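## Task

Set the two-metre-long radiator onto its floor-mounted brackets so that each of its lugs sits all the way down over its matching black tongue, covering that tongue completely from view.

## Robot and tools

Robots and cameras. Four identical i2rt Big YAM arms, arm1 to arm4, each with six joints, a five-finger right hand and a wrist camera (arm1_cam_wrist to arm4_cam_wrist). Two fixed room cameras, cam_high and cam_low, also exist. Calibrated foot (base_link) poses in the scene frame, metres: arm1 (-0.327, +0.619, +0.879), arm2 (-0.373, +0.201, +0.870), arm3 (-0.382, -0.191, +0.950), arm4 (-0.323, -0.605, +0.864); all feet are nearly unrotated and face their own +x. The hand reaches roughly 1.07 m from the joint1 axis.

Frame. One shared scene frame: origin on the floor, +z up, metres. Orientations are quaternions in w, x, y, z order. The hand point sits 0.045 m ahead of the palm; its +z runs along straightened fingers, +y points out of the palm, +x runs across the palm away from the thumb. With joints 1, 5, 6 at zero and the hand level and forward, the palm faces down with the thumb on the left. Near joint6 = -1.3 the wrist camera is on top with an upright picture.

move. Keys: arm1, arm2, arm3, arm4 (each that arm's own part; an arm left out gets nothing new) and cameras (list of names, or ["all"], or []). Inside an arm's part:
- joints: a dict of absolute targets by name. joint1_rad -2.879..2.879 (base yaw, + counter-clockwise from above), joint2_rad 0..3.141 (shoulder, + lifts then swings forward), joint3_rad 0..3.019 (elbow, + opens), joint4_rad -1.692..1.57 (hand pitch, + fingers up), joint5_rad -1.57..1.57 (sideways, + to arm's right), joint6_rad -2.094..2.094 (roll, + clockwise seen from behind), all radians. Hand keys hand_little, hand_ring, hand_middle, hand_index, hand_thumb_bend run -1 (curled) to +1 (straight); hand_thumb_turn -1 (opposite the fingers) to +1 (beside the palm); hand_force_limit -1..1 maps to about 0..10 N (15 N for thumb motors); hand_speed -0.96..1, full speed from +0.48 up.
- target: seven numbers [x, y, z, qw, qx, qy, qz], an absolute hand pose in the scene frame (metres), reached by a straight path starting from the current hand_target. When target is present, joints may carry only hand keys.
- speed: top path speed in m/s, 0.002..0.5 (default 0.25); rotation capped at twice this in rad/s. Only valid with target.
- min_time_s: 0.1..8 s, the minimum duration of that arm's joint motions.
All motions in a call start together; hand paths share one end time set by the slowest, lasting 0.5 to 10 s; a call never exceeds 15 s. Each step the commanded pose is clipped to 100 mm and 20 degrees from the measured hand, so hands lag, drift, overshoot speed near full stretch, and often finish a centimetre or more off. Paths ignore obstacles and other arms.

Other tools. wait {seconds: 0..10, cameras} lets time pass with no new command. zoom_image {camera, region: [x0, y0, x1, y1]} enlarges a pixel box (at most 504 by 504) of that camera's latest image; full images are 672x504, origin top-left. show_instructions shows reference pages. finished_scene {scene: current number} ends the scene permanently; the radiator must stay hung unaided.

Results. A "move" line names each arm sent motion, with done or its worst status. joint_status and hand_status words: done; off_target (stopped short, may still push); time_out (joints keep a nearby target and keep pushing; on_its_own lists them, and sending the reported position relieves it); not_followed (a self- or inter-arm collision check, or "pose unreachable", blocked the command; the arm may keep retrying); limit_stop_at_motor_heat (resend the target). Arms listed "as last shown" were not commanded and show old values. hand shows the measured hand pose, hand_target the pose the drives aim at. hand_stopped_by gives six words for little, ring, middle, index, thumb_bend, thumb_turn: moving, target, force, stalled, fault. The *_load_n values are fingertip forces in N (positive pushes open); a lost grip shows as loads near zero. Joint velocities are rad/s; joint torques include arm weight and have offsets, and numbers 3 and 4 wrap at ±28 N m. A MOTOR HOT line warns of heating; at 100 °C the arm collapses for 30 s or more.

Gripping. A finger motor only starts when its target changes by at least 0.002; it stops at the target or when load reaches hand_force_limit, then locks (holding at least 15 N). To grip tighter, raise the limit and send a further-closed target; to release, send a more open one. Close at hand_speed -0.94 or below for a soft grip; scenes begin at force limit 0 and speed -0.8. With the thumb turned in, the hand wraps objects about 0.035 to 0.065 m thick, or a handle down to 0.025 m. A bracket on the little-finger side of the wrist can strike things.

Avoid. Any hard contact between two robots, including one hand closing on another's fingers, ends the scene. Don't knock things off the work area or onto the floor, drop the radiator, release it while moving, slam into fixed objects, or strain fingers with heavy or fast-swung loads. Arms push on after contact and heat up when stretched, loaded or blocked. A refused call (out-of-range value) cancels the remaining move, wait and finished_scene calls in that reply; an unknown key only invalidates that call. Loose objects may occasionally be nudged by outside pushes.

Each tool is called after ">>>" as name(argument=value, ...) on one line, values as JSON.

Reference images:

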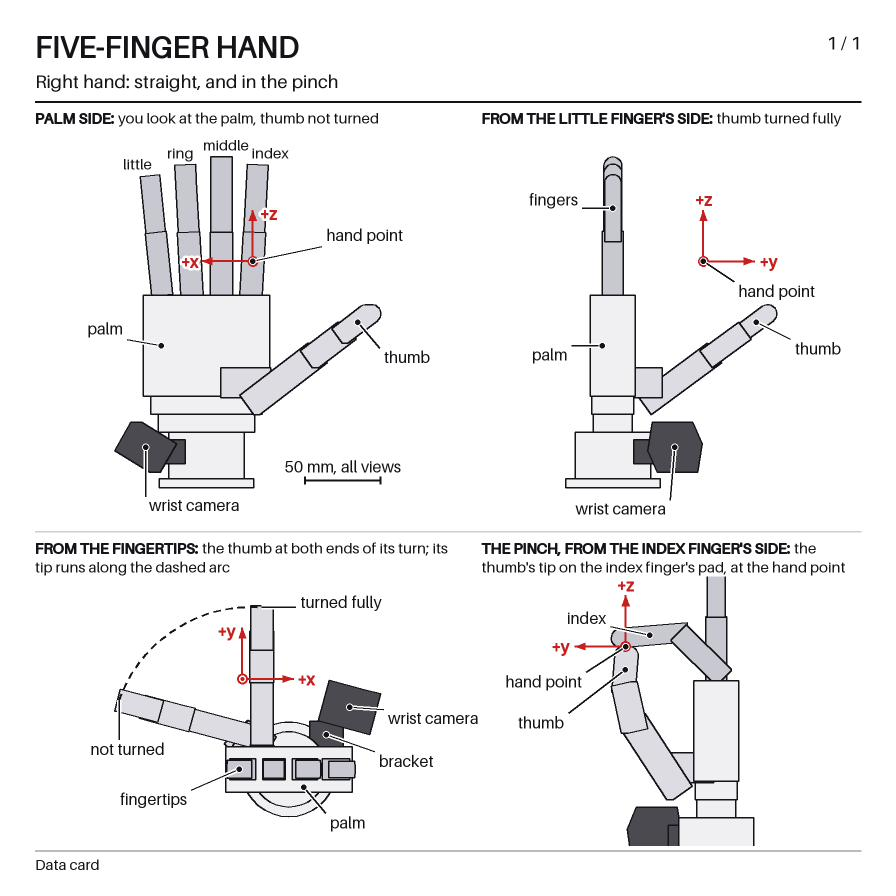

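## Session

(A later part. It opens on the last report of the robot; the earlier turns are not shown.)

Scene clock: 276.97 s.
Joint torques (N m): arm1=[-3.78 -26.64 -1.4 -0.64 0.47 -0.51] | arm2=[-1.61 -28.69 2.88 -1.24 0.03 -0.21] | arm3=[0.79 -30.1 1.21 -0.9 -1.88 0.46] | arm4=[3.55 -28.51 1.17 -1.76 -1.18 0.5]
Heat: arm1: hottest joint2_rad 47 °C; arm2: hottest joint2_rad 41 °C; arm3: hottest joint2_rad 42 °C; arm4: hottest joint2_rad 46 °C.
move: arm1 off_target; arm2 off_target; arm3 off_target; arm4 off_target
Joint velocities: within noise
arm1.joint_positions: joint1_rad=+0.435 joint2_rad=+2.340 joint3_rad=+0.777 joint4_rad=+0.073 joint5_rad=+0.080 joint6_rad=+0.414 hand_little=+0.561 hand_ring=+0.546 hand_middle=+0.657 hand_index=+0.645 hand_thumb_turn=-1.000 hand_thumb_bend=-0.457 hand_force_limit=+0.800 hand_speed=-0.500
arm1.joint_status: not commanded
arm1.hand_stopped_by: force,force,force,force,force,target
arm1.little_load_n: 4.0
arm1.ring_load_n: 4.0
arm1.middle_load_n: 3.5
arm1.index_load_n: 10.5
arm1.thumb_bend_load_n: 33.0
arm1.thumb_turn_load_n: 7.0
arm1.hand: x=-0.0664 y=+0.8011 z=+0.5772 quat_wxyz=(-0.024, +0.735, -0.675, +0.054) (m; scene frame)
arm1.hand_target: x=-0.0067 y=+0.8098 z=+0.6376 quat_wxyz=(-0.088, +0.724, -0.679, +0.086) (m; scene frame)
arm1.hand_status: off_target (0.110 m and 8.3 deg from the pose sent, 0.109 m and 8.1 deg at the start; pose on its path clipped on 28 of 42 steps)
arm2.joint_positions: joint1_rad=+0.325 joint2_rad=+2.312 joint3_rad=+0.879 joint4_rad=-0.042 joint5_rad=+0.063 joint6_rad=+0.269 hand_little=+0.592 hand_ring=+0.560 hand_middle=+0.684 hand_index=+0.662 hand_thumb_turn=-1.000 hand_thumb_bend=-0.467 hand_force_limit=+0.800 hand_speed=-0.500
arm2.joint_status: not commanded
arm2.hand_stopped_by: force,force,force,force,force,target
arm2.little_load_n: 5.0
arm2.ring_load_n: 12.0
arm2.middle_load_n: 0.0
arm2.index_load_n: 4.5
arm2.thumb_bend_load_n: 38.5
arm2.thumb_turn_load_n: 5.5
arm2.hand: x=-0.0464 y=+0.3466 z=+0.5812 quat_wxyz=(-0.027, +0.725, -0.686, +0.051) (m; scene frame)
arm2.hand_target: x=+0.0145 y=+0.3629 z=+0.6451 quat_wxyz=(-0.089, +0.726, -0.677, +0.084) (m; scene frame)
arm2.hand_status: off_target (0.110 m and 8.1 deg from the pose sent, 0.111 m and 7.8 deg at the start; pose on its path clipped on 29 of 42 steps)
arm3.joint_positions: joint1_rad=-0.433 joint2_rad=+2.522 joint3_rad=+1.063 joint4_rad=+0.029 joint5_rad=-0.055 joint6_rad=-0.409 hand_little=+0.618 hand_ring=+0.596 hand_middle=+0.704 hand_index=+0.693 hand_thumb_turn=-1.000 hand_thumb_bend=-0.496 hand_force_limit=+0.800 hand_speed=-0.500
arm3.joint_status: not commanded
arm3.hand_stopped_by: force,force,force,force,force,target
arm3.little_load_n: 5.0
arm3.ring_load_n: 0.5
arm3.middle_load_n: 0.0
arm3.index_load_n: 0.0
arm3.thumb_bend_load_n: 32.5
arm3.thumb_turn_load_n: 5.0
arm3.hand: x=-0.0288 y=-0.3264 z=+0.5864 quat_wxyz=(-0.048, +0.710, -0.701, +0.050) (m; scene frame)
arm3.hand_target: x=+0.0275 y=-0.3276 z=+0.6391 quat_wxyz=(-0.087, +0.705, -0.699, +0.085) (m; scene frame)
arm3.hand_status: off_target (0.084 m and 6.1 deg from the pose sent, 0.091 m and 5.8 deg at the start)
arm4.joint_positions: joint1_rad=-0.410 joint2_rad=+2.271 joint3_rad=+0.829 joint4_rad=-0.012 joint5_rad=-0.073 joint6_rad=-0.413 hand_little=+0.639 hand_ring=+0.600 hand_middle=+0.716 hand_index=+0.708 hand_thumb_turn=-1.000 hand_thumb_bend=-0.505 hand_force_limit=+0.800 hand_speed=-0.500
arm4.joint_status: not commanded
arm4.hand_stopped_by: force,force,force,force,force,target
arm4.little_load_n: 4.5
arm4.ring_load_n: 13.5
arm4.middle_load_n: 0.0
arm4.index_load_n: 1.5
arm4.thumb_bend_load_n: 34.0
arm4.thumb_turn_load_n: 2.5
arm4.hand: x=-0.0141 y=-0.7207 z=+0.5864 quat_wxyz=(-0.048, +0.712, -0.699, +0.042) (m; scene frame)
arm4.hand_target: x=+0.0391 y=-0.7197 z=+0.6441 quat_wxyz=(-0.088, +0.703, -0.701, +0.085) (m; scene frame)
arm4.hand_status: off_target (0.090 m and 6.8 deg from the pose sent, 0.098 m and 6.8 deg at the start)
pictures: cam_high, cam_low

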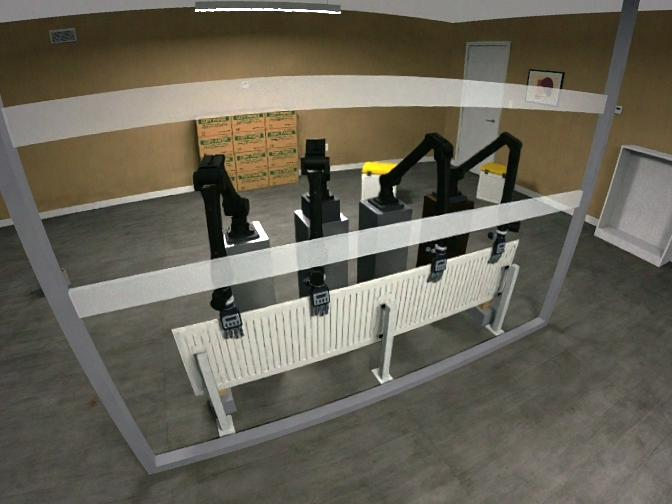

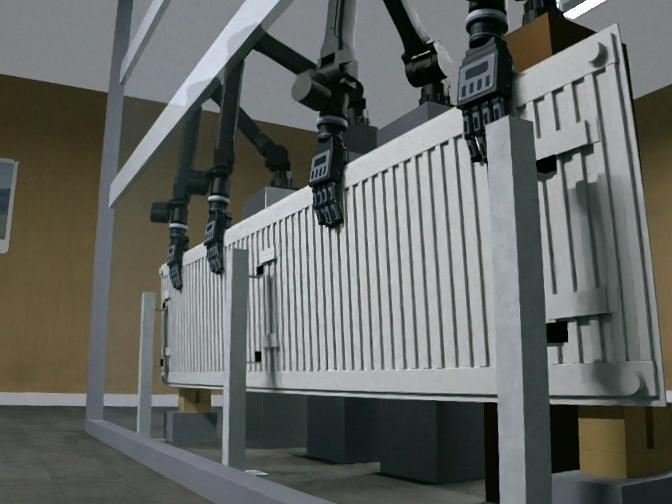

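>>> move(arm1={"target":[-0.022,0.810,0.664,-0.0890,0.7247,-0.6783,0.0833],"speed":0.03}, arm2={"target":[0.000,0.3625,0.666,-0.0891,0.7260,-0.6768,0.0831],"speed":0.03}, arm3={"target":[0.023,-0.328,0.648,-0.0864,0.7037,-0.6999,0.0859],"speed":0.03}, arm4={"target":[0.037,-0.720,0.652,-0.0862,0.7018,-0.7018,0.0862],"speed":0.03}, cameras=["cam_high","cam_low"])

>>> zoom_image(camera="cam_low", region=[480, 50, 660, 230])

>>> zoom_image(camera="cam_low", region=[230, 240, 300, 370])

>>> zoom_image(camera="cam_low", region=[130, 280, 200, 400])

Scene clock: 279.37 s.
Joint torques (N m): arm1=[-2.14 -28.04 -3.75 -0.44 0.9 -0.28] | arm2=[-0.26 -30.56 -0.5 -0.62 0.17 -0.1] | arm3=[0.44 -30.92 -0.32 -0.46 -2.06 0.48] | arm4=[2.26 -28.92 -0.08 -1.14 -1.23 0.39]
Heat: arm1: hottest joint2_rad 47 °C; arm2: hottest joint2_rad 41 °C; arm3: hottest joint2_rad 42 °C; arm4: hottest joint2_rad 46 °C.
move: arm1 off_target; arm2 off_target; arm3 off_target; arm4 off_target
Joint velocities: within noise
arm1.joint_positions: joint1_rad=+0.442 joint2_rad=+2.335 joint3_rad=+0.743 joint4_rad=+0.103 joint5_rad=+0.068 joint6_rad=+0.418 hand_little=+0.561 hand_ring=+0.546 hand_middle=+0.657 hand_index=+0.645 hand_thumb_turn=-1.000 hand_thumb_bend=-0.456 hand_force_limit=+0.800 hand_speed=-0.500
arm1.joint_status: not commanded
arm1.hand_stopped_by: force,force,force,force,force,target
arm1.little_load_n: 6.5
arm1.ring_load_n: 5.5
arm1.middle_load_n: 4.5
arm1.index_load_n: 10.0
arm1.thumb_bend_load_n: 35.5
arm1.thumb_turn_load_n: 9.0
arm1.hand: x=-0.0793 y=+0.7993 z=+0.5793 quat_wxyz=(-0.027, +0.736, -0.674, +0.048) (m; scene frame)
arm1.hand_target: x=-0.0301 y=+0.8093 z=+0.6424 quat_wxyz=(-0.088, +0.724, -0.679, +0.084) (m; scene frame)
arm1.hand_status: off_target (0.103 m and 8.3 deg from the pose sent, 0.098 m and 8.3 deg at the start; pose on its path clipped on 20 of 48 steps)
arm2.joint_positions: joint1_rad=+0.329 joint2_rad=+2.310 joint3_rad=+0.852 joint4_rad=-0.025 joint5_rad=+0.060 joint6_rad=+0.269 hand_little=+0.592 hand_ring=+0.560 hand_middle=+0.684 hand_index=+0.662 hand_thumb_turn=-1.000 hand_thumb_bend=-0.467 hand_force_limit=+0.800 hand_speed=-0.500
arm2.joint_status: not commanded
arm2.hand_stopped_by: force,force,force,force,force,target
arm2.little_load_n: 5.5
arm2.ring_load_n: 11.5
arm2.middle_load_n: 0.0
arm2.index_load_n: 2.0
arm2.thumb_bend_load_n: 38.0
arm2.thumb_turn_load_n: 5.5
arm2.hand: x=-0.0586 y=+0.3444 z=+0.5810 quat_wxyz=(-0.024, +0.727, -0.685, +0.048) (m; scene frame)
arm2.hand_target: x=-0.0077 y=+0.3611 z=+0.6477 quat_wxyz=(-0.089, +0.726, -0.677, +0.083) (m; scene frame)
arm2.hand_status: off_target (0.105 m and 8.5 deg from the pose sent, 0.098 m and 8.1 deg at the start; pose on its path clipped on 22 of 48 steps)
arm3.joint_positions: joint1_rad=-0.434 joint2_rad=+2.526 joint3_rad=+1.057 joint4_rad=+0.029 joint5_rad=-0.052 joint6_rad=-0.417 hand_little=+0.618 hand_ring=+0.596 hand_middle=+0.704 hand_index=+0.693 hand_thumb_turn=-1.000 hand_thumb_bend=-0.496 hand_force_limit=+0.800 hand_speed=-0.500
arm3.joint_status: not commanded
arm3.hand_stopped_by: force,force,force,force,force,target
arm3.little_load_n: 7.5
arm3.ring_load_n: 1.5
arm3.middle_load_n: 0.0
arm3.index_load_n: 0.0
arm3.thumb_bend_load_n: 32.5
arm3.thumb_turn_load_n: 4.0
arm3.hand: x=-0.0343 y=-0.3254 z=+0.5851 quat_wxyz=(-0.044, +0.713, -0.699, +0.046) (m; scene frame)
arm3.hand_target: x=+0.0190 y=-0.3277 z=+0.6403 quat_wxyz=(-0.087, +0.705, -0.699, +0.085) (m; scene frame)
arm3.hand_status: off_target (0.085 m and 6.7 deg from the pose sent, 0.081 m and 6.1 deg at the start)
arm4.joint_positions: joint1_rad=-0.410 joint2_rad=+2.277 joint3_rad=+0.829 joint4_rad=-0.008 joint5_rad=-0.072 joint6_rad=-0.413 hand_little=+0.639 hand_ring=+0.600 hand_middle=+0.716 hand_index=+0.708 hand_thumb_turn=-1.000 hand_thumb_bend=-0.505 hand_force_limit=+0.800 hand_speed=-0.500
arm4.joint_status: not commanded
arm4.hand_stopped_by: force,force,force,force,force,target
arm4.little_load_n: 6.0
arm4.ring_load_n: 12.0
arm4.middle_load_n: 0.0
arm4.index_load_n: 0.0
arm4.thumb_bend_load_n: 34.0
arm4.thumb_turn_load_n: 2.0
arm4.hand: x=-0.0153 y=-0.7203 z=+0.5847 quat_wxyz=(-0.047, +0.712, -0.699, +0.041) (m; scene frame)
arm4.hand_target: x=+0.0326 y=-0.7198 z=+0.6409 quat_wxyz=(-0.088, +0.703, -0.701, +0.085) (m; scene frame)
arm4.hand_status: off_target (0.085 m and 6.9 deg from the pose sent, 0.083 m and 6.8 deg at the start)
pictures: cam_high, cam_low

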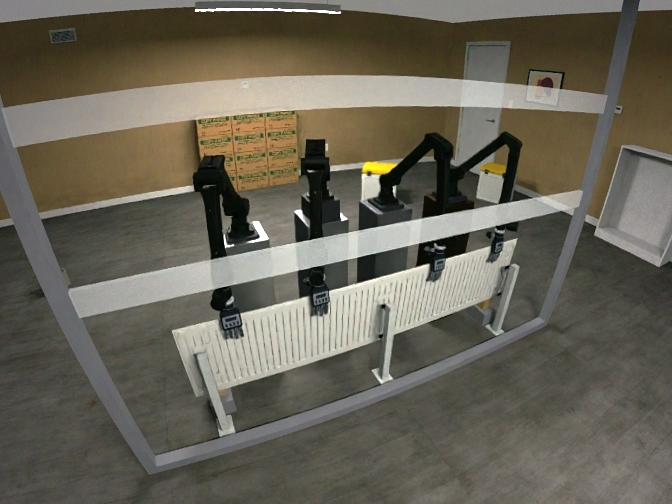

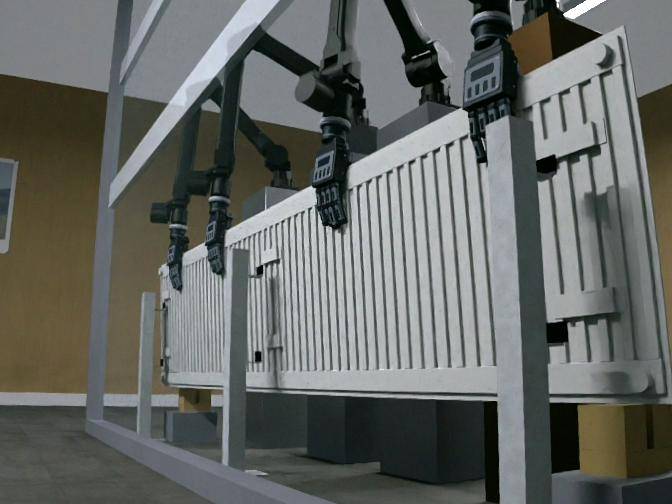

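Scaled by 2.800 from the camera's 672x504 image, which has a finer 960x720 frame.

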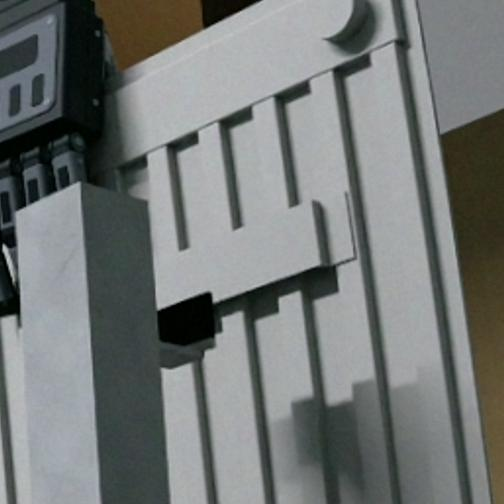

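Scaled by 3.877 from the camera's 672x504 image, which has a finer 960x720 frame.

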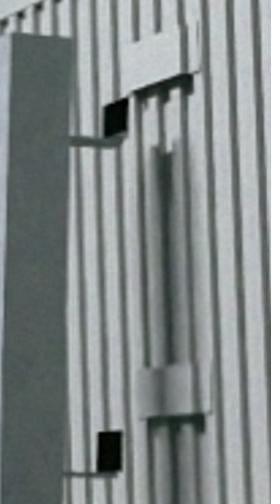

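Scaled by 4.200 from the camera's 672x504 image, which has a finer 960x720 frame.

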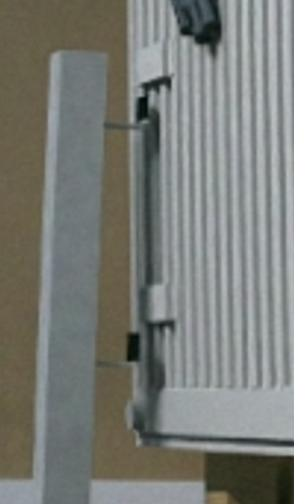

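>>> zoom_image(camera="cam_low", region=[525, 115, 615, 185])

>>> zoom_image(camera="cam_low", region=[535, 280, 630, 360])

>>> zoom_image(camera="cam_low", region=[150, 280, 180, 320])

>>> zoom_image(camera="cam_low", region=[245, 240, 295, 290])

Scaled by 5.600 from the camera's 672x504 image, which has a finer 960x720 frame.

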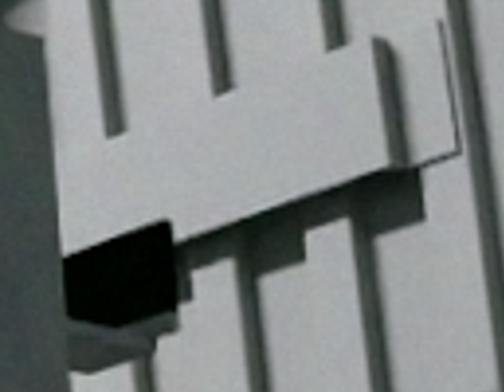

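Scaled by 5.305 from the camera's 672x504 image, which has a finer 960x720 frame.

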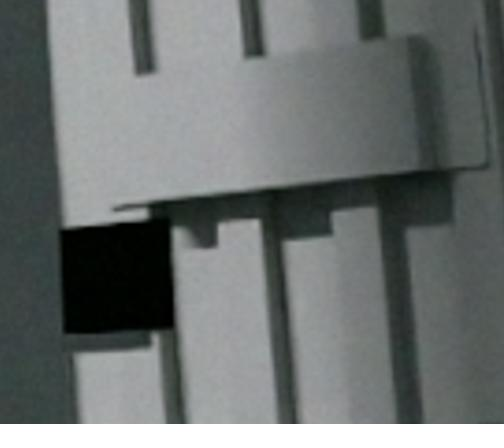

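Scaled by 12.600 from the camera's 672x504 image, which has a finer 960x720 frame.

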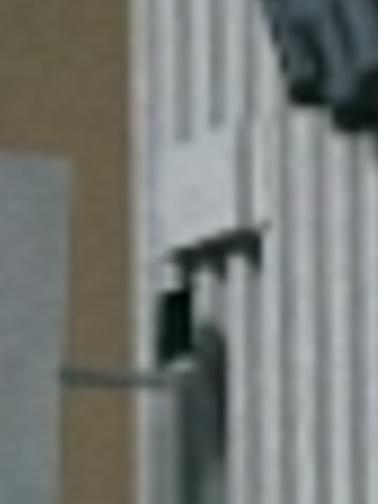

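Scaled by 10.080 from the camera's 672x504 image, which has a finer 960x720 frame.

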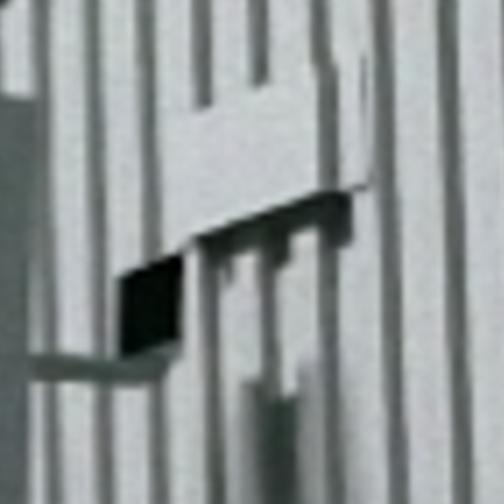

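>>> move(arm1={"joints":{"joint2_rad":2.10},"min_time_s":1.5}, arm2={"joints":{"joint2_rad":2.10},"min_time_s":1.5}, arm3={"target":[0.023,-0.328,0.656,-0.0864,0.7037,-0.6999,0.0859],"speed":0.02}, cameras=["cam_high","cam_low"])

>>> zoom_image(camera="cam_low", region=[525, 115, 615, 185])

>>> zoom_image(camera="cam_low", region=[245, 240, 295, 290])

Scene clock: 285.97 s.
Joint torques (N m): arm1=[-2.14 -28.45 -3.1 -0.59 0.92 -0.3] | arm2=[-0.15 -30.86 -0.06 -0.53 0.27 -0.11] | arm3=[0.26 -32.44 -0.95 -0.75 -2 0.47] | arm4=[2.84 -29.16 0.05 -1.22 -1.16 0.39]
Heat: arm1: hottest joint2_rad 50 °C; arm2: hottest joint2_rad 43 °C; arm3: hottest joint2_rad 43 °C; arm4: hottest joint2_rad 47 °C.
move: arm1 time_out; arm2 time_out; arm3 off_target
Joint velocities: within noise
arm1.joint_positions: joint1_rad=+0.442 joint2_rad=+2.320 joint3_rad=+0.734 joint4_rad=+0.104 joint5_rad=+0.068 joint6_rad=+0.422 hand_little=+0.561 hand_ring=+0.546 hand_middle=+0.657 hand_index=+0.645 hand_thumb_turn=-1.000 hand_thumb_bend=-0.456 hand_force_limit=+0.800 hand_speed=-0.500
arm1.joint_status: joint2_rad time_out (moved -0.015 of -0.235)
arm1.hand_stopped_by: force,force,force,force,force,target
arm1.little_load_n: 6.0
arm1.ring_load_n: 4.5
arm1.middle_load_n: 3.0
arm1.index_load_n: 7.5
arm1.thumb_bend_load_n: 35.0
arm1.thumb_turn_load_n: 9.0
arm1.on_its_own: joint2_rad reads +2.320 and still pushes toward +2.100 since a time_out
arm1.hand: x=-0.0782 y=+0.8000 z=+0.5838 quat_wxyz=(-0.030, +0.735, -0.675, +0.049) (m; scene frame)
arm1.hand_target: x=-0.0226 y=+0.8132 z=+0.6503 quat_wxyz=(-0.099, +0.723, -0.678, +0.088) (m; scene frame)
arm1.hand_status: not commanded
arm2.joint_positions: joint1_rad=+0.329 joint2_rad=+2.301 joint3_rad=+0.847 joint4_rad=-0.024 joint5_rad=+0.059 joint6_rad=+0.269 hand_little=+0.592 hand_ring=+0.560 hand_middle=+0.684 hand_index=+0.661 hand_thumb_turn=-1.000 hand_thumb_bend=-0.467 hand_force_limit=+0.800 hand_speed=-0.500
arm2.joint_status: joint2_rad time_out (moved -0.009 of -0.210)
arm2.hand_stopped_by: force,force,force,force,force,target
arm2.little_load_n: 5.0
arm2.ring_load_n: 11.0
arm2.middle_load_n: 0.0
arm2.index_load_n: 2.0
arm2.thumb_bend_load_n: 38.0
arm2.thumb_turn_load_n: 6.0
arm2.on_its_own: joint2_rad reads +2.301 and still pushes toward +2.100 since a time_out
arm2.hand: x=-0.0581 y=+0.3450 z=+0.5838 quat_wxyz=(-0.027, +0.727, -0.685, +0.048) (m; scene frame)
arm2.hand_target: x=-0.0028 y=+0.3627 z=+0.6534 quat_wxyz=(-0.095, +0.725, -0.676, +0.087) (m; scene frame)
arm2.hand_status: not commanded
arm3.joint_positions: joint1_rad=-0.434 joint2_rad=+2.526 joint3_rad=+1.055 joint4_rad=+0.029 joint5_rad=-0.053 joint6_rad=-0.417 hand_little=+0.618 hand_ring=+0.596 hand_middle=+0.704 hand_index=+0.693 hand_thumb_turn=-1.000 hand_thumb_bend=-0.496 hand_force_limit=+0.800 hand_speed=-0.500
arm3.joint_status: not commanded
arm3.hand_stopped_by: force,force,force,force,force,target
arm3.little_load_n: 8.5
arm3.ring_load_n: 2.5
arm3.middle_load_n: 0.0
arm3.index_load_n: 0.0
arm3.thumb_bend_load_n: 32.0
arm3.thumb_turn_load_n: 3.5
arm3.hand: x=-0.0352 y=-0.3247 z=+0.5851 quat_wxyz=(-0.045, +0.713, -0.699, +0.045) (m; scene frame)
arm3.hand_target: x=+0.0185 y=-0.3276 z=+0.6460 quat_wxyz=(-0.087, +0.705, -0.699, +0.085) (m; scene frame)
arm3.hand_status: off_target (0.092 m and 6.8 deg from the pose sent, 0.091 m and 6.7 deg at the start)
arm4: as last shown
arm4.joint_positions: joint1_rad=-0.410 joint2_rad=+2.279 joint3_rad=+0.829 joint4_rad=-0.008 joint5_rad=-0.074 joint6_rad=-0.413 hand_little=+0.639 hand_ring=+0.600 hand_middle=+0.716 hand_index=+0.708 hand_thumb_turn=-1.000 hand_thumb_bend=-0.505 hand_force_limit=+0.800 hand_speed=-0.500
arm4.little_load_n: 7.5
arm4.ring_load_n: 15.0
arm4.thumb_turn_load_n: 1.5
arm4.hand: x=-0.0162 y=-0.7196 z=+0.5839 quat_wxyz=(-0.048, +0.712, -0.699, +0.039) (m; scene frame)
pictures: cam_high, cam_low

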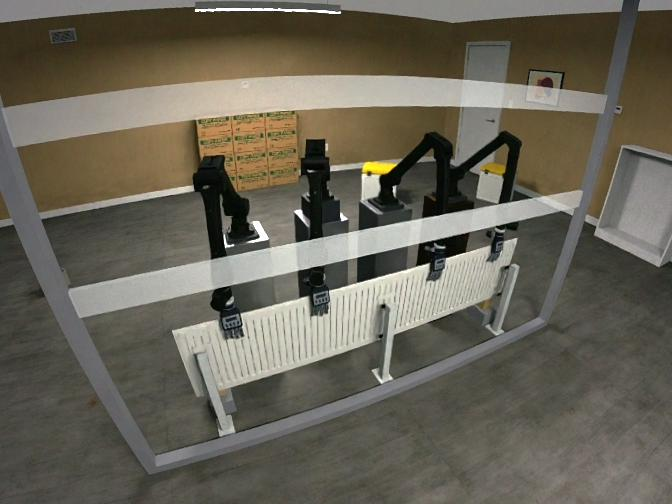

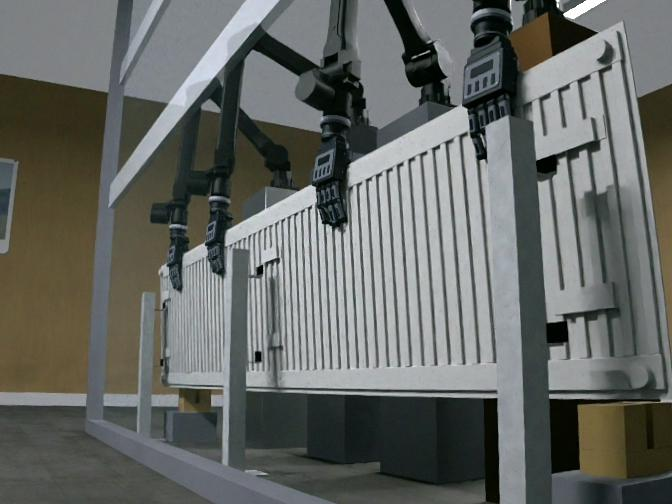

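Scaled by 5.600 from the camera's 672x504 image, which has a finer 960x720 frame.

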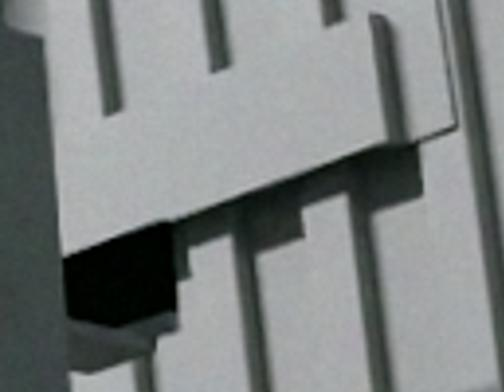

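Scaled by 10.080 from the camera's 672x504 image, which has a finer 960x720 frame.

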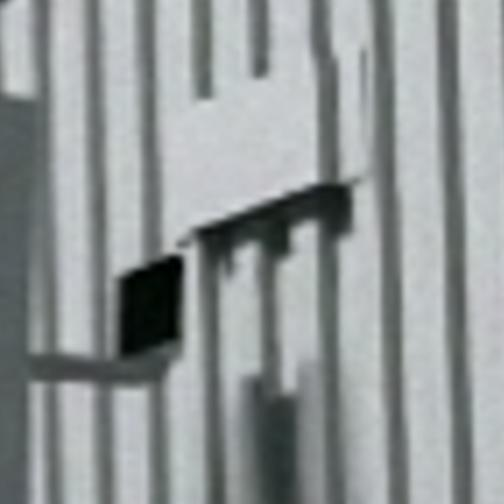

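>>> move(arm1={"joints":{"joint1_rad":0.33,"joint2_rad":2.085,"joint3_rad":0.755,"joint4_rad":0.06,"joint6_rad":0.32},"min_time_s":2.5}, arm2={"joints":{"joint1_rad":0.28,"joint2_rad":2.085,"joint3_rad":0.875,"joint4_rad":-0.055,"joint6_rad":0.235},"min_time_s":2.5}, arm3={"target":[0.036,-0.328,0.656,-0.0864,0.7037,-0.6999,0.0859],"speed":0.01}, arm4={"target":[0.050,-0.720,0.656,-0.0862,0.7018,-0.7018,0.0862],"speed":0.01}, cameras=["cam_high","cam_low"])

>>> zoom_image(camera="cam_low", region=[525, 115, 615, 185])

>>> zoom_image(camera="cam_low", region=[245, 240, 295, 290])

>>> zoom_image(camera="cam_low", region=[150, 280, 180, 320])

>>> zoom_image(camera="cam_high", region=[360, 280, 420, 350])

Scene clock: 292.33 s.
Joint torques (N m): arm1=[-5.83 -29.16 -0.36 -0.54 1.12 -0.86] | arm2=[-2.43 -32.32 1.92 -0.7 0.29 -0.24] | arm3=[1.08 -32.21 0.32 -1.43 -1.76 0.51] | arm4=[4.42 -29.16 0.98 -2.04 -1.15 0.51]
Heat: arm1: hottest joint2_rad 52 °C; arm2: hottest joint2_rad 43 °C; arm3: hottest joint2_rad 44 °C; arm4: hottest joint2_rad 49 °C.
move: arm1 time_out; arm2 time_out; arm3 off_target; arm4 off_target
Joint velocities: within noise
arm1.joint_positions: joint1_rad=+0.404 joint2_rad=+2.310 joint3_rad=+0.763 joint4_rad=+0.082 joint5_rad=+0.062 joint6_rad=+0.384 hand_little=+0.561 hand_ring=+0.546 hand_middle=+0.657 hand_index=+0.645 hand_thumb_turn=-0.999 hand_thumb_bend=-0.456 hand_force_limit=+0.800 hand_speed=-0.500
arm1.joint_status: joint1_rad time_out (moved -0.039 of -0.112); joint2_rad time_out (moved -0.010 of -0.235); joint6_rad time_out (moved -0.037 of -0.102); the others done
arm1.hand_stopped_by: force,force,force,force,force,target
arm1.little_load_n: 3.0
arm1.ring_load_n: 2.5
arm1.middle_load_n: 2.5
arm1.index_load_n: 9.5
arm1.thumb_bend_load_n: 36.0
arm1.thumb_turn_load_n: 10.5
arm1.on_its_own: joint1_rad reads +0.404 and still pushes toward +0.330 since a time_out; joint2_rad reads +2.310 and still pushes toward +2.085 since a time_out; joint5_rad reads +0.062 and still pushes toward +0.093 since a time_out; joint6_rad reads +0.384 and still pushes toward +0.320 since a time_out
arm1.hand: x=-0.0576 y=+0.7968 z=+0.5870 quat_wxyz=(-0.037, +0.734, -0.676, +0.051) (m; scene frame)
arm1.hand_target: x=+0.0253 y=+0.7968 z=+0.6608 quat_wxyz=(-0.116, +0.720, -0.676, +0.107) (m; scene frame)
arm1.hand_status: not commanded
arm2.joint_positions: joint1_rad=+0.305 joint2_rad=+2.298 joint3_rad=+0.872 joint4_rad=-0.024 joint5_rad=+0.058 joint6_rad=+0.265 hand_little=+0.592 hand_ring=+0.560 hand_middle=+0.684 hand_index=+0.661 hand_thumb_turn=-1.000 hand_thumb_bend=-0.467 hand_force_limit=+0.800 hand_speed=-0.500
arm2.joint_status: joint2_rad time_out (moved -0.004 of -0.216); the others done
arm2.hand_stopped_by: force,force,force,force,force,target
arm2.little_load_n: 4.5
arm2.ring_load_n: 8.0
arm2.middle_load_n: 0.0
arm2.index_load_n: 0.0
arm2.thumb_bend_load_n: 39.0
arm2.thumb_turn_load_n: 6.0
arm2.on_its_own: joint2_rad reads +2.298 and still pushes toward +2.085 since a time_out
arm2.hand: x=-0.0380 y=+0.3428 z=+0.5858 quat_wxyz=(-0.039, +0.719, -0.692, +0.055) (m; scene frame)
arm2.hand_target: x=+0.0354 y=+0.3520 z=+0.6660 quat_wxyz=(-0.116, +0.711, -0.686, +0.104) (m; scene frame)
arm2.hand_status: not commanded
arm3.joint_positions: joint1_rad=-0.434 joint2_rad=+2.526 joint3_rad=+1.077 joint4_rad=+0.019 joint5_rad=-0.057 joint6_rad=-0.410 hand_little=+0.618 hand_ring=+0.596 hand_middle=+0.704 hand_index=+0.693 hand_thumb_turn=-1.000 hand_thumb_bend=-0.496 hand_force_limit=+0.800 hand_speed=-0.500
arm3.joint_status: not commanded
arm3.hand_stopped_by: force,force,force,force,force,target
arm3.little_load_n: 9.0
arm3.ring_load_n: 2.5
arm3.middle_load_n: 0.0
arm3.index_load_n: 0.0
arm3.thumb_bend_load_n: 31.5
arm3.thumb_turn_load_n: 2.5
arm3.hand: x=-0.0242 y=-0.3280 z=+0.5856 quat_wxyz=(-0.049, +0.710, -0.701, +0.049) (m; scene frame)
arm3.hand_target: x=+0.0317 y=-0.3274 z=+0.6467 quat_wxyz=(-0.088, +0.705, -0.699, +0.085) (m; scene frame)
arm3.hand_status: off_target (0.093 m and 6.0 deg from the pose sent, 0.100 m and 6.7 deg at the start)
arm4.joint_positions: joint1_rad=-0.410 joint2_rad=+2.285 joint3_rad=+0.849 joint4_rad=-0.012 joint5_rad=-0.073 joint6_rad=-0.413 hand_little=+0.639 hand_ring=+0.600 hand_middle=+0.716 hand_index=+0.708 hand_thumb_turn=-1.000 hand_thumb_bend=-0.505 hand_force_limit=+0.800 hand_speed=-0.500
arm4.joint_status: not commanded
arm4.hand_stopped_by: force,force,force,force,force,target
arm4.little_load_n: 6.0
arm4.ring_load_n: 15.0
arm4.middle_load_n: 1.0
arm4.index_load_n: 2.5
arm4.thumb_bend_load_n: 34.5
arm4.thumb_turn_load_n: 0.5
arm4.hand: x=-0.0071 y=-0.7237 z=+0.5826 quat_wxyz=(-0.049, +0.712, -0.699, +0.045) (m; scene frame)
arm4.hand_target: x=+0.0450 y=-0.7198 z=+0.6436 quat_wxyz=(-0.089, +0.703, -0.701, +0.086) (m; scene frame)
arm4.hand_status: off_target (0.093 m and 6.5 deg from the pose sent, 0.098 m and 7.1 deg at the start)
pictures: cam_high, cam_low

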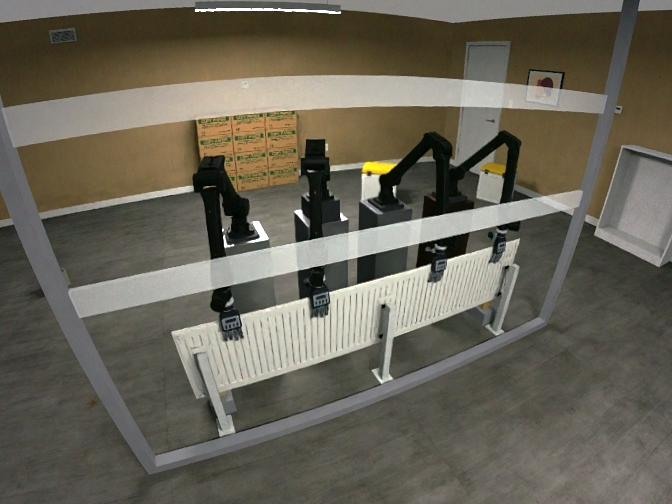

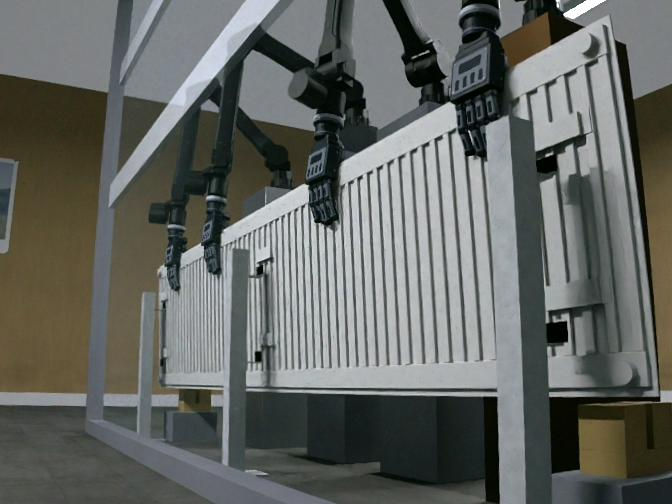

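Scaled by 5.600 from the camera's 672x504 image, which has a finer 960x720 frame.

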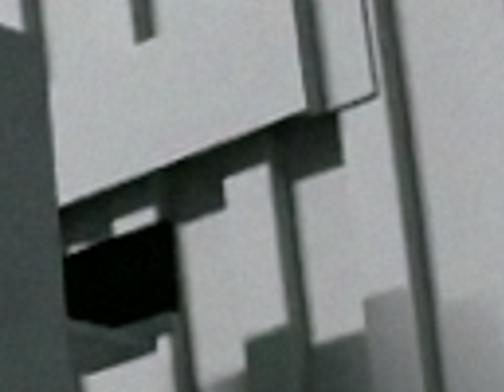

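Scaled by 10.080 from the camera's 672x504 image, which has a finer 960x720 frame.

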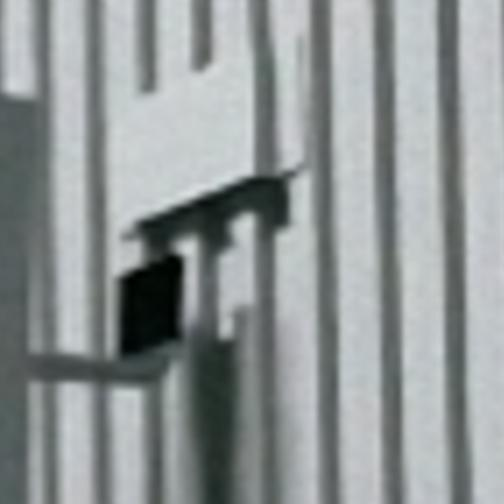

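Scaled by 12.600 from the camera's 672x504 image, which has a finer 960x720 frame.

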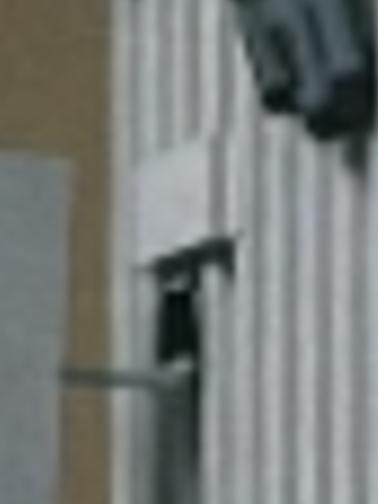

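Scaled by 7.200 from the camera's 672x504 image, which has a finer 960x720 frame.

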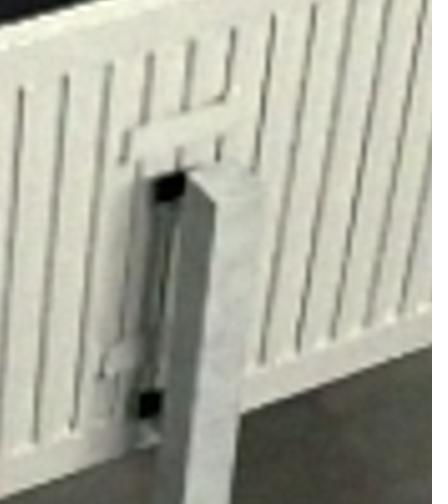

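>>> move(arm1={"joints":{"joint1_rad":0.28,"joint2_rad":2.07,"joint3_rad":0.795,"joint4_rad":0.03,"joint6_rad":0.27},"min_time_s":2.5}, arm2={"joints":{"joint1_rad":0.255,"joint2_rad":2.065,"joint3_rad":0.915,"joint4_rad":-0.09,"joint6_rad":0.21},"min_time_s":2.5}, arm3={"joints":{"joint1_rad":-0.365,"joint2_rad":2.37,"joint3_rad":1.10,"joint4_rad":-0.03,"joint6_rad":-0.33},"min_time_s":2.5}, arm4={"joints":{"joint1_rad":-0.33,"joint2_rad":2.11,"joint3_rad":0.87,"joint4_rad":-0.07,"joint6_rad":-0.33},"min_time_s":2.5}, cameras=["cam_high","cam_low"])

>>> zoom_image(camera="cam_low", region=[525, 115, 615, 185])

>>> zoom_image(camera="cam_low", region=[245, 240, 295, 290])

>>> zoom_image(camera="cam_low", region=[150, 280, 180, 320])

>>> zoom_image(camera="cam_high", region=[360, 280, 420, 350])

>>> zoom_image(camera="cam_high", region=[470, 230, 530, 310])

Scene clock: 299.33 s.
Joint torques (N m): arm1=[-7.24 -29.86 0.25 -0.46 1.5 -1.14] | arm2=[-3.08 -34.26 3.04 -0.85 0.41 -0.42] | arm3=[4.19 -32.5 1.31 -0.96 -1.86 0.78] | arm4=[7.24 -29.98 2.21 -1.72 -1.72 0.75]
Heat: arm1: hottest joint2_rad 52 °C; arm2: hottest joint2_rad 44 °C; arm3: hottest joint2_rad 44 °C; arm4: hottest joint2_rad 50 °C.
move: arm1 time_out; arm2 time_out; arm3 time_out; arm4 time_out
Joint velocities: within noise
arm1.joint_positions: joint1_rad=+0.369 joint2_rad=+2.300 joint3_rad=+0.799 joint4_rad=+0.051 joint5_rad=+0.051 joint6_rad=+0.359 hand_little=+0.561 hand_ring=+0.546 hand_middle=+0.656 hand_index=+0.645 hand_thumb_turn=-0.999 hand_thumb_bend=-0.456 hand_force_limit=+0.800 hand_speed=-0.500
arm1.joint_status: joint1_rad time_out (moved -0.034 of -0.124); joint2_rad time_out (moved -0.010 of -0.240); joint6_rad time_out (moved -0.026 of -0.114); the others done
arm1.hand_stopped_by: force,force,force,force,force,target
arm1.little_load_n: 1.0
arm1.ring_load_n: 1.5
arm1.middle_load_n: 1.0
arm1.index_load_n: 8.5
arm1.thumb_bend_load_n: 37.0
arm1.thumb_turn_load_n: 12.0
arm1.on_its_own: joint1_rad reads +0.369 and still pushes toward +0.280 since a time_out; joint2_rad reads +2.300 and still pushes toward +2.070 since a time_out; joint5_rad reads +0.051 and still pushes toward +0.093 since a time_out; joint6_rad reads +0.359 and still pushes toward +0.270 since a time_out
arm1.hand: x=-0.0361 y=+0.7960 z=+0.5911 quat_wxyz=(-0.045, +0.731, -0.679, +0.049) (m; scene frame)
arm1.hand_target: x=+0.0534 y=+0.7834 z=+0.6705 quat_wxyz=(-0.121, +0.718, -0.675, +0.118) (m; scene frame)
arm1.hand_status: not commanded
arm2.joint_positions: joint1_rad=+0.287 joint2_rad=+2.295 joint3_rad=+0.903 joint4_rad=-0.056 joint5_rad=+0.054 joint6_rad=+0.254 hand_little=+0.592 hand_ring=+0.560 hand_middle=+0.684 hand_index=+0.661 hand_thumb_turn=-1.000 hand_thumb_bend=-0.467 hand_force_limit=+0.800 hand_speed=-0.500
arm2.joint_status: joint2_rad time_out (moved -0.003 of -0.233); joint6_rad time_out (moved -0.011 of -0.055); the others done
arm2.hand_stopped_by: force,force,force,force,force,target
arm2.little_load_n: 4.0
arm2.ring_load_n: 7.5
arm2.middle_load_n: 0.0
arm2.index_load_n: 0.0
arm2.thumb_bend_load_n: 39.0
arm2.thumb_turn_load_n: 6.0
arm2.on_its_own: joint2_rad reads +2.295 and still pushes toward +2.065 since a time_out; joint6_rad reads +0.254 and still pushes toward +0.210 since a time_out
arm2.hand: x=-0.0239 y=+0.3405 z=+0.5888 quat_wxyz=(-0.040, +0.717, -0.694, +0.054) (m; scene frame)
arm2.hand_target: x=+0.0593 y=+0.3458 z=+0.6800 quat_wxyz=(-0.123, +0.710, -0.684, +0.113) (m; scene frame)
arm2.hand_status: not commanded
arm3.joint_positions: joint1_rad=-0.431 joint2_rad=+2.526 joint3_rad=+1.103 joint4_rad=+0.004 joint5_rad=-0.055 joint6_rad=-0.394 hand_little=+0.618 hand_ring=+0.596 hand_middle=+0.704 hand_index=+0.693 hand_thumb_turn=-1.000 hand_thumb_bend=-0.496 hand_force_limit=+0.800 hand_speed=-0.500
arm3.joint_status: joint1_rad time_out (moved +0.003 of +0.069); joint2_rad time_out (moved +0.000 of -0.156); joint6_rad time_out (moved +0.016 of +0.080); the others done
arm3.hand_stopped_by: force,force,force,force,force,target
arm3.little_load_n: 10.5
arm3.ring_load_n: 2.0
arm3.middle_load_n: 0.0
arm3.index_load_n: 0.0
arm3.thumb_bend_load_n: 31.5
arm3.thumb_turn_load_n: 1.5
arm3.on_its_own: joint1_rad reads -0.431 and still pushes toward -0.365 since a time_out; joint2_rad reads +2.526 and still pushes toward +2.370 since a time_out; joint5_rad reads -0.055 and still pushes toward -0.095 since a time_out; joint6_rad reads -0.394 and still pushes toward -0.330 since a time_out
arm3.hand: x=-0.0118 y=-0.3312 z=+0.5865 quat_wxyz=(-0.050, +0.705, -0.705, +0.054) (m; scene frame)
arm3.hand_target: x=+0.0585 y=-0.3147 z=+0.6509 quat_wxyz=(-0.098, +0.704, -0.697, +0.095) (m; scene frame)
arm3.hand_status: not commanded
arm4.joint_positions: joint1_rad=-0.399 joint2_rad=+2.285 joint3_rad=+0.860 joint4_rad=-0.017 joint5_rad=-0.056 joint6_rad=-0.406 hand_little=+0.639 hand_ring=+0.600 hand_middle=+0.716 hand_index=+0.708 hand_thumb_turn=-1.000 hand_thumb_bend=-0.504 hand_force_limit=+0.800 hand_speed=-0.500
arm4.joint_status: joint1_rad time_out (moved +0.011 of +0.080); joint2_rad time_out (moved +0.000 of -0.175); joint6_rad time_out (moved +0.007 of +0.083); the others done
arm4.hand_stopped_by: force,force,force,force,force,target
arm4.little_load_n: 4.0
arm4.ring_load_n: 15.0
arm4.middle_load_n: 2.5
arm4.index_load_n: 7.0
arm4.thumb_bend_load_n: 39.5
arm4.thumb_turn_load_n: 0.5
arm4.on_its_own: joint1_rad reads -0.399 and still pushes toward -0.330 since a time_out; joint2_rad reads +2.285 and still pushes toward +2.110 since a time_out; joint5_rad reads -0.056 and still pushes toward -0.107 since a time_out; joint6_rad reads -0.406 and still pushes toward -0.330 since a time_out
arm4.hand: x=-0.0017 y=-0.7248 z=+0.5827 quat_wxyz=(-0.043, +0.713, -0.698, +0.050) (m; scene frame)
arm4.hand_target: x=+0.0665 y=-0.7060 z=+0.6466 quat_wxyz=(-0.098, +0.710, -0.691, +0.094) (m; scene frame)
arm4.hand_status: not commanded
pictures: cam_high, cam_low

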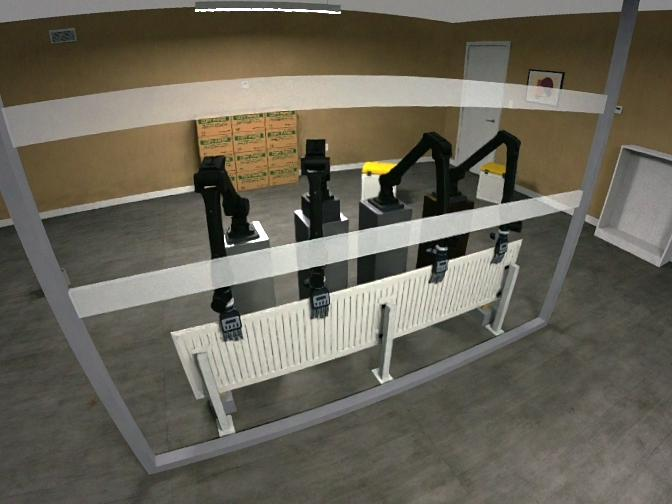

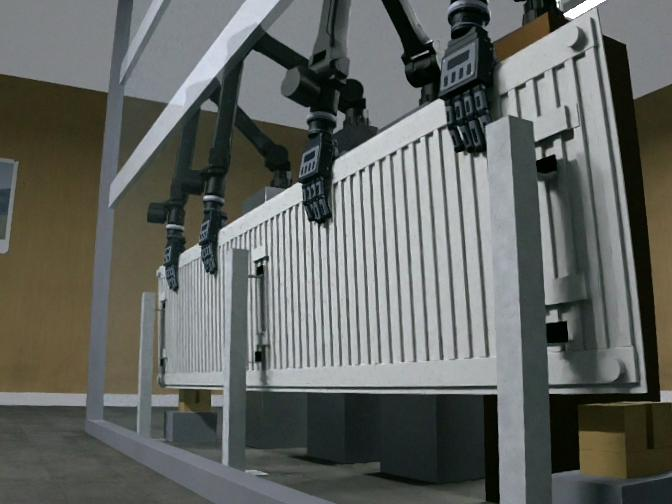

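Scaled by 5.600 from the camera's 672x504 image, which has a finer 960x720 frame.

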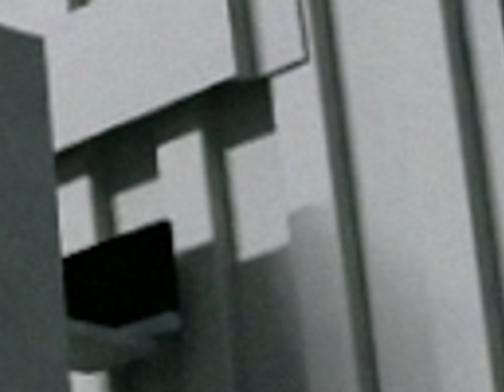

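Scaled by 10.080 from the camera's 672x504 image, which has a finer 960x720 frame.

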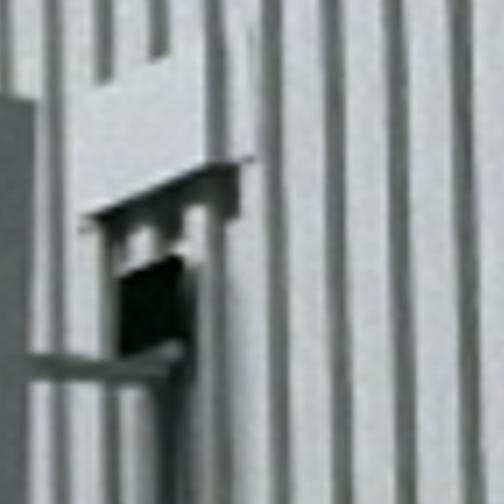

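Scaled by 12.600 from the camera's 672x504 image, which has a finer 960x720 frame.

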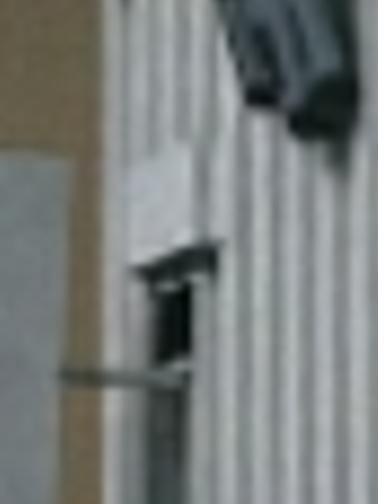

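Scaled by 7.200 from the camera's 672x504 image, which has a finer 960x720 frame.

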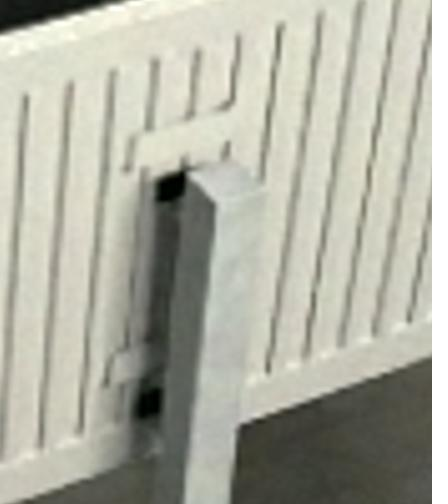

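Scaled by 6.300 from the camera's 672x504 image, which has a finer 960x720 frame.

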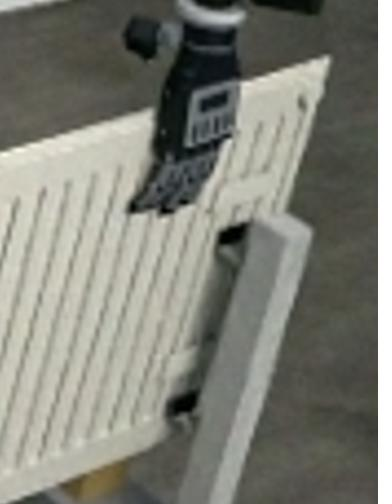

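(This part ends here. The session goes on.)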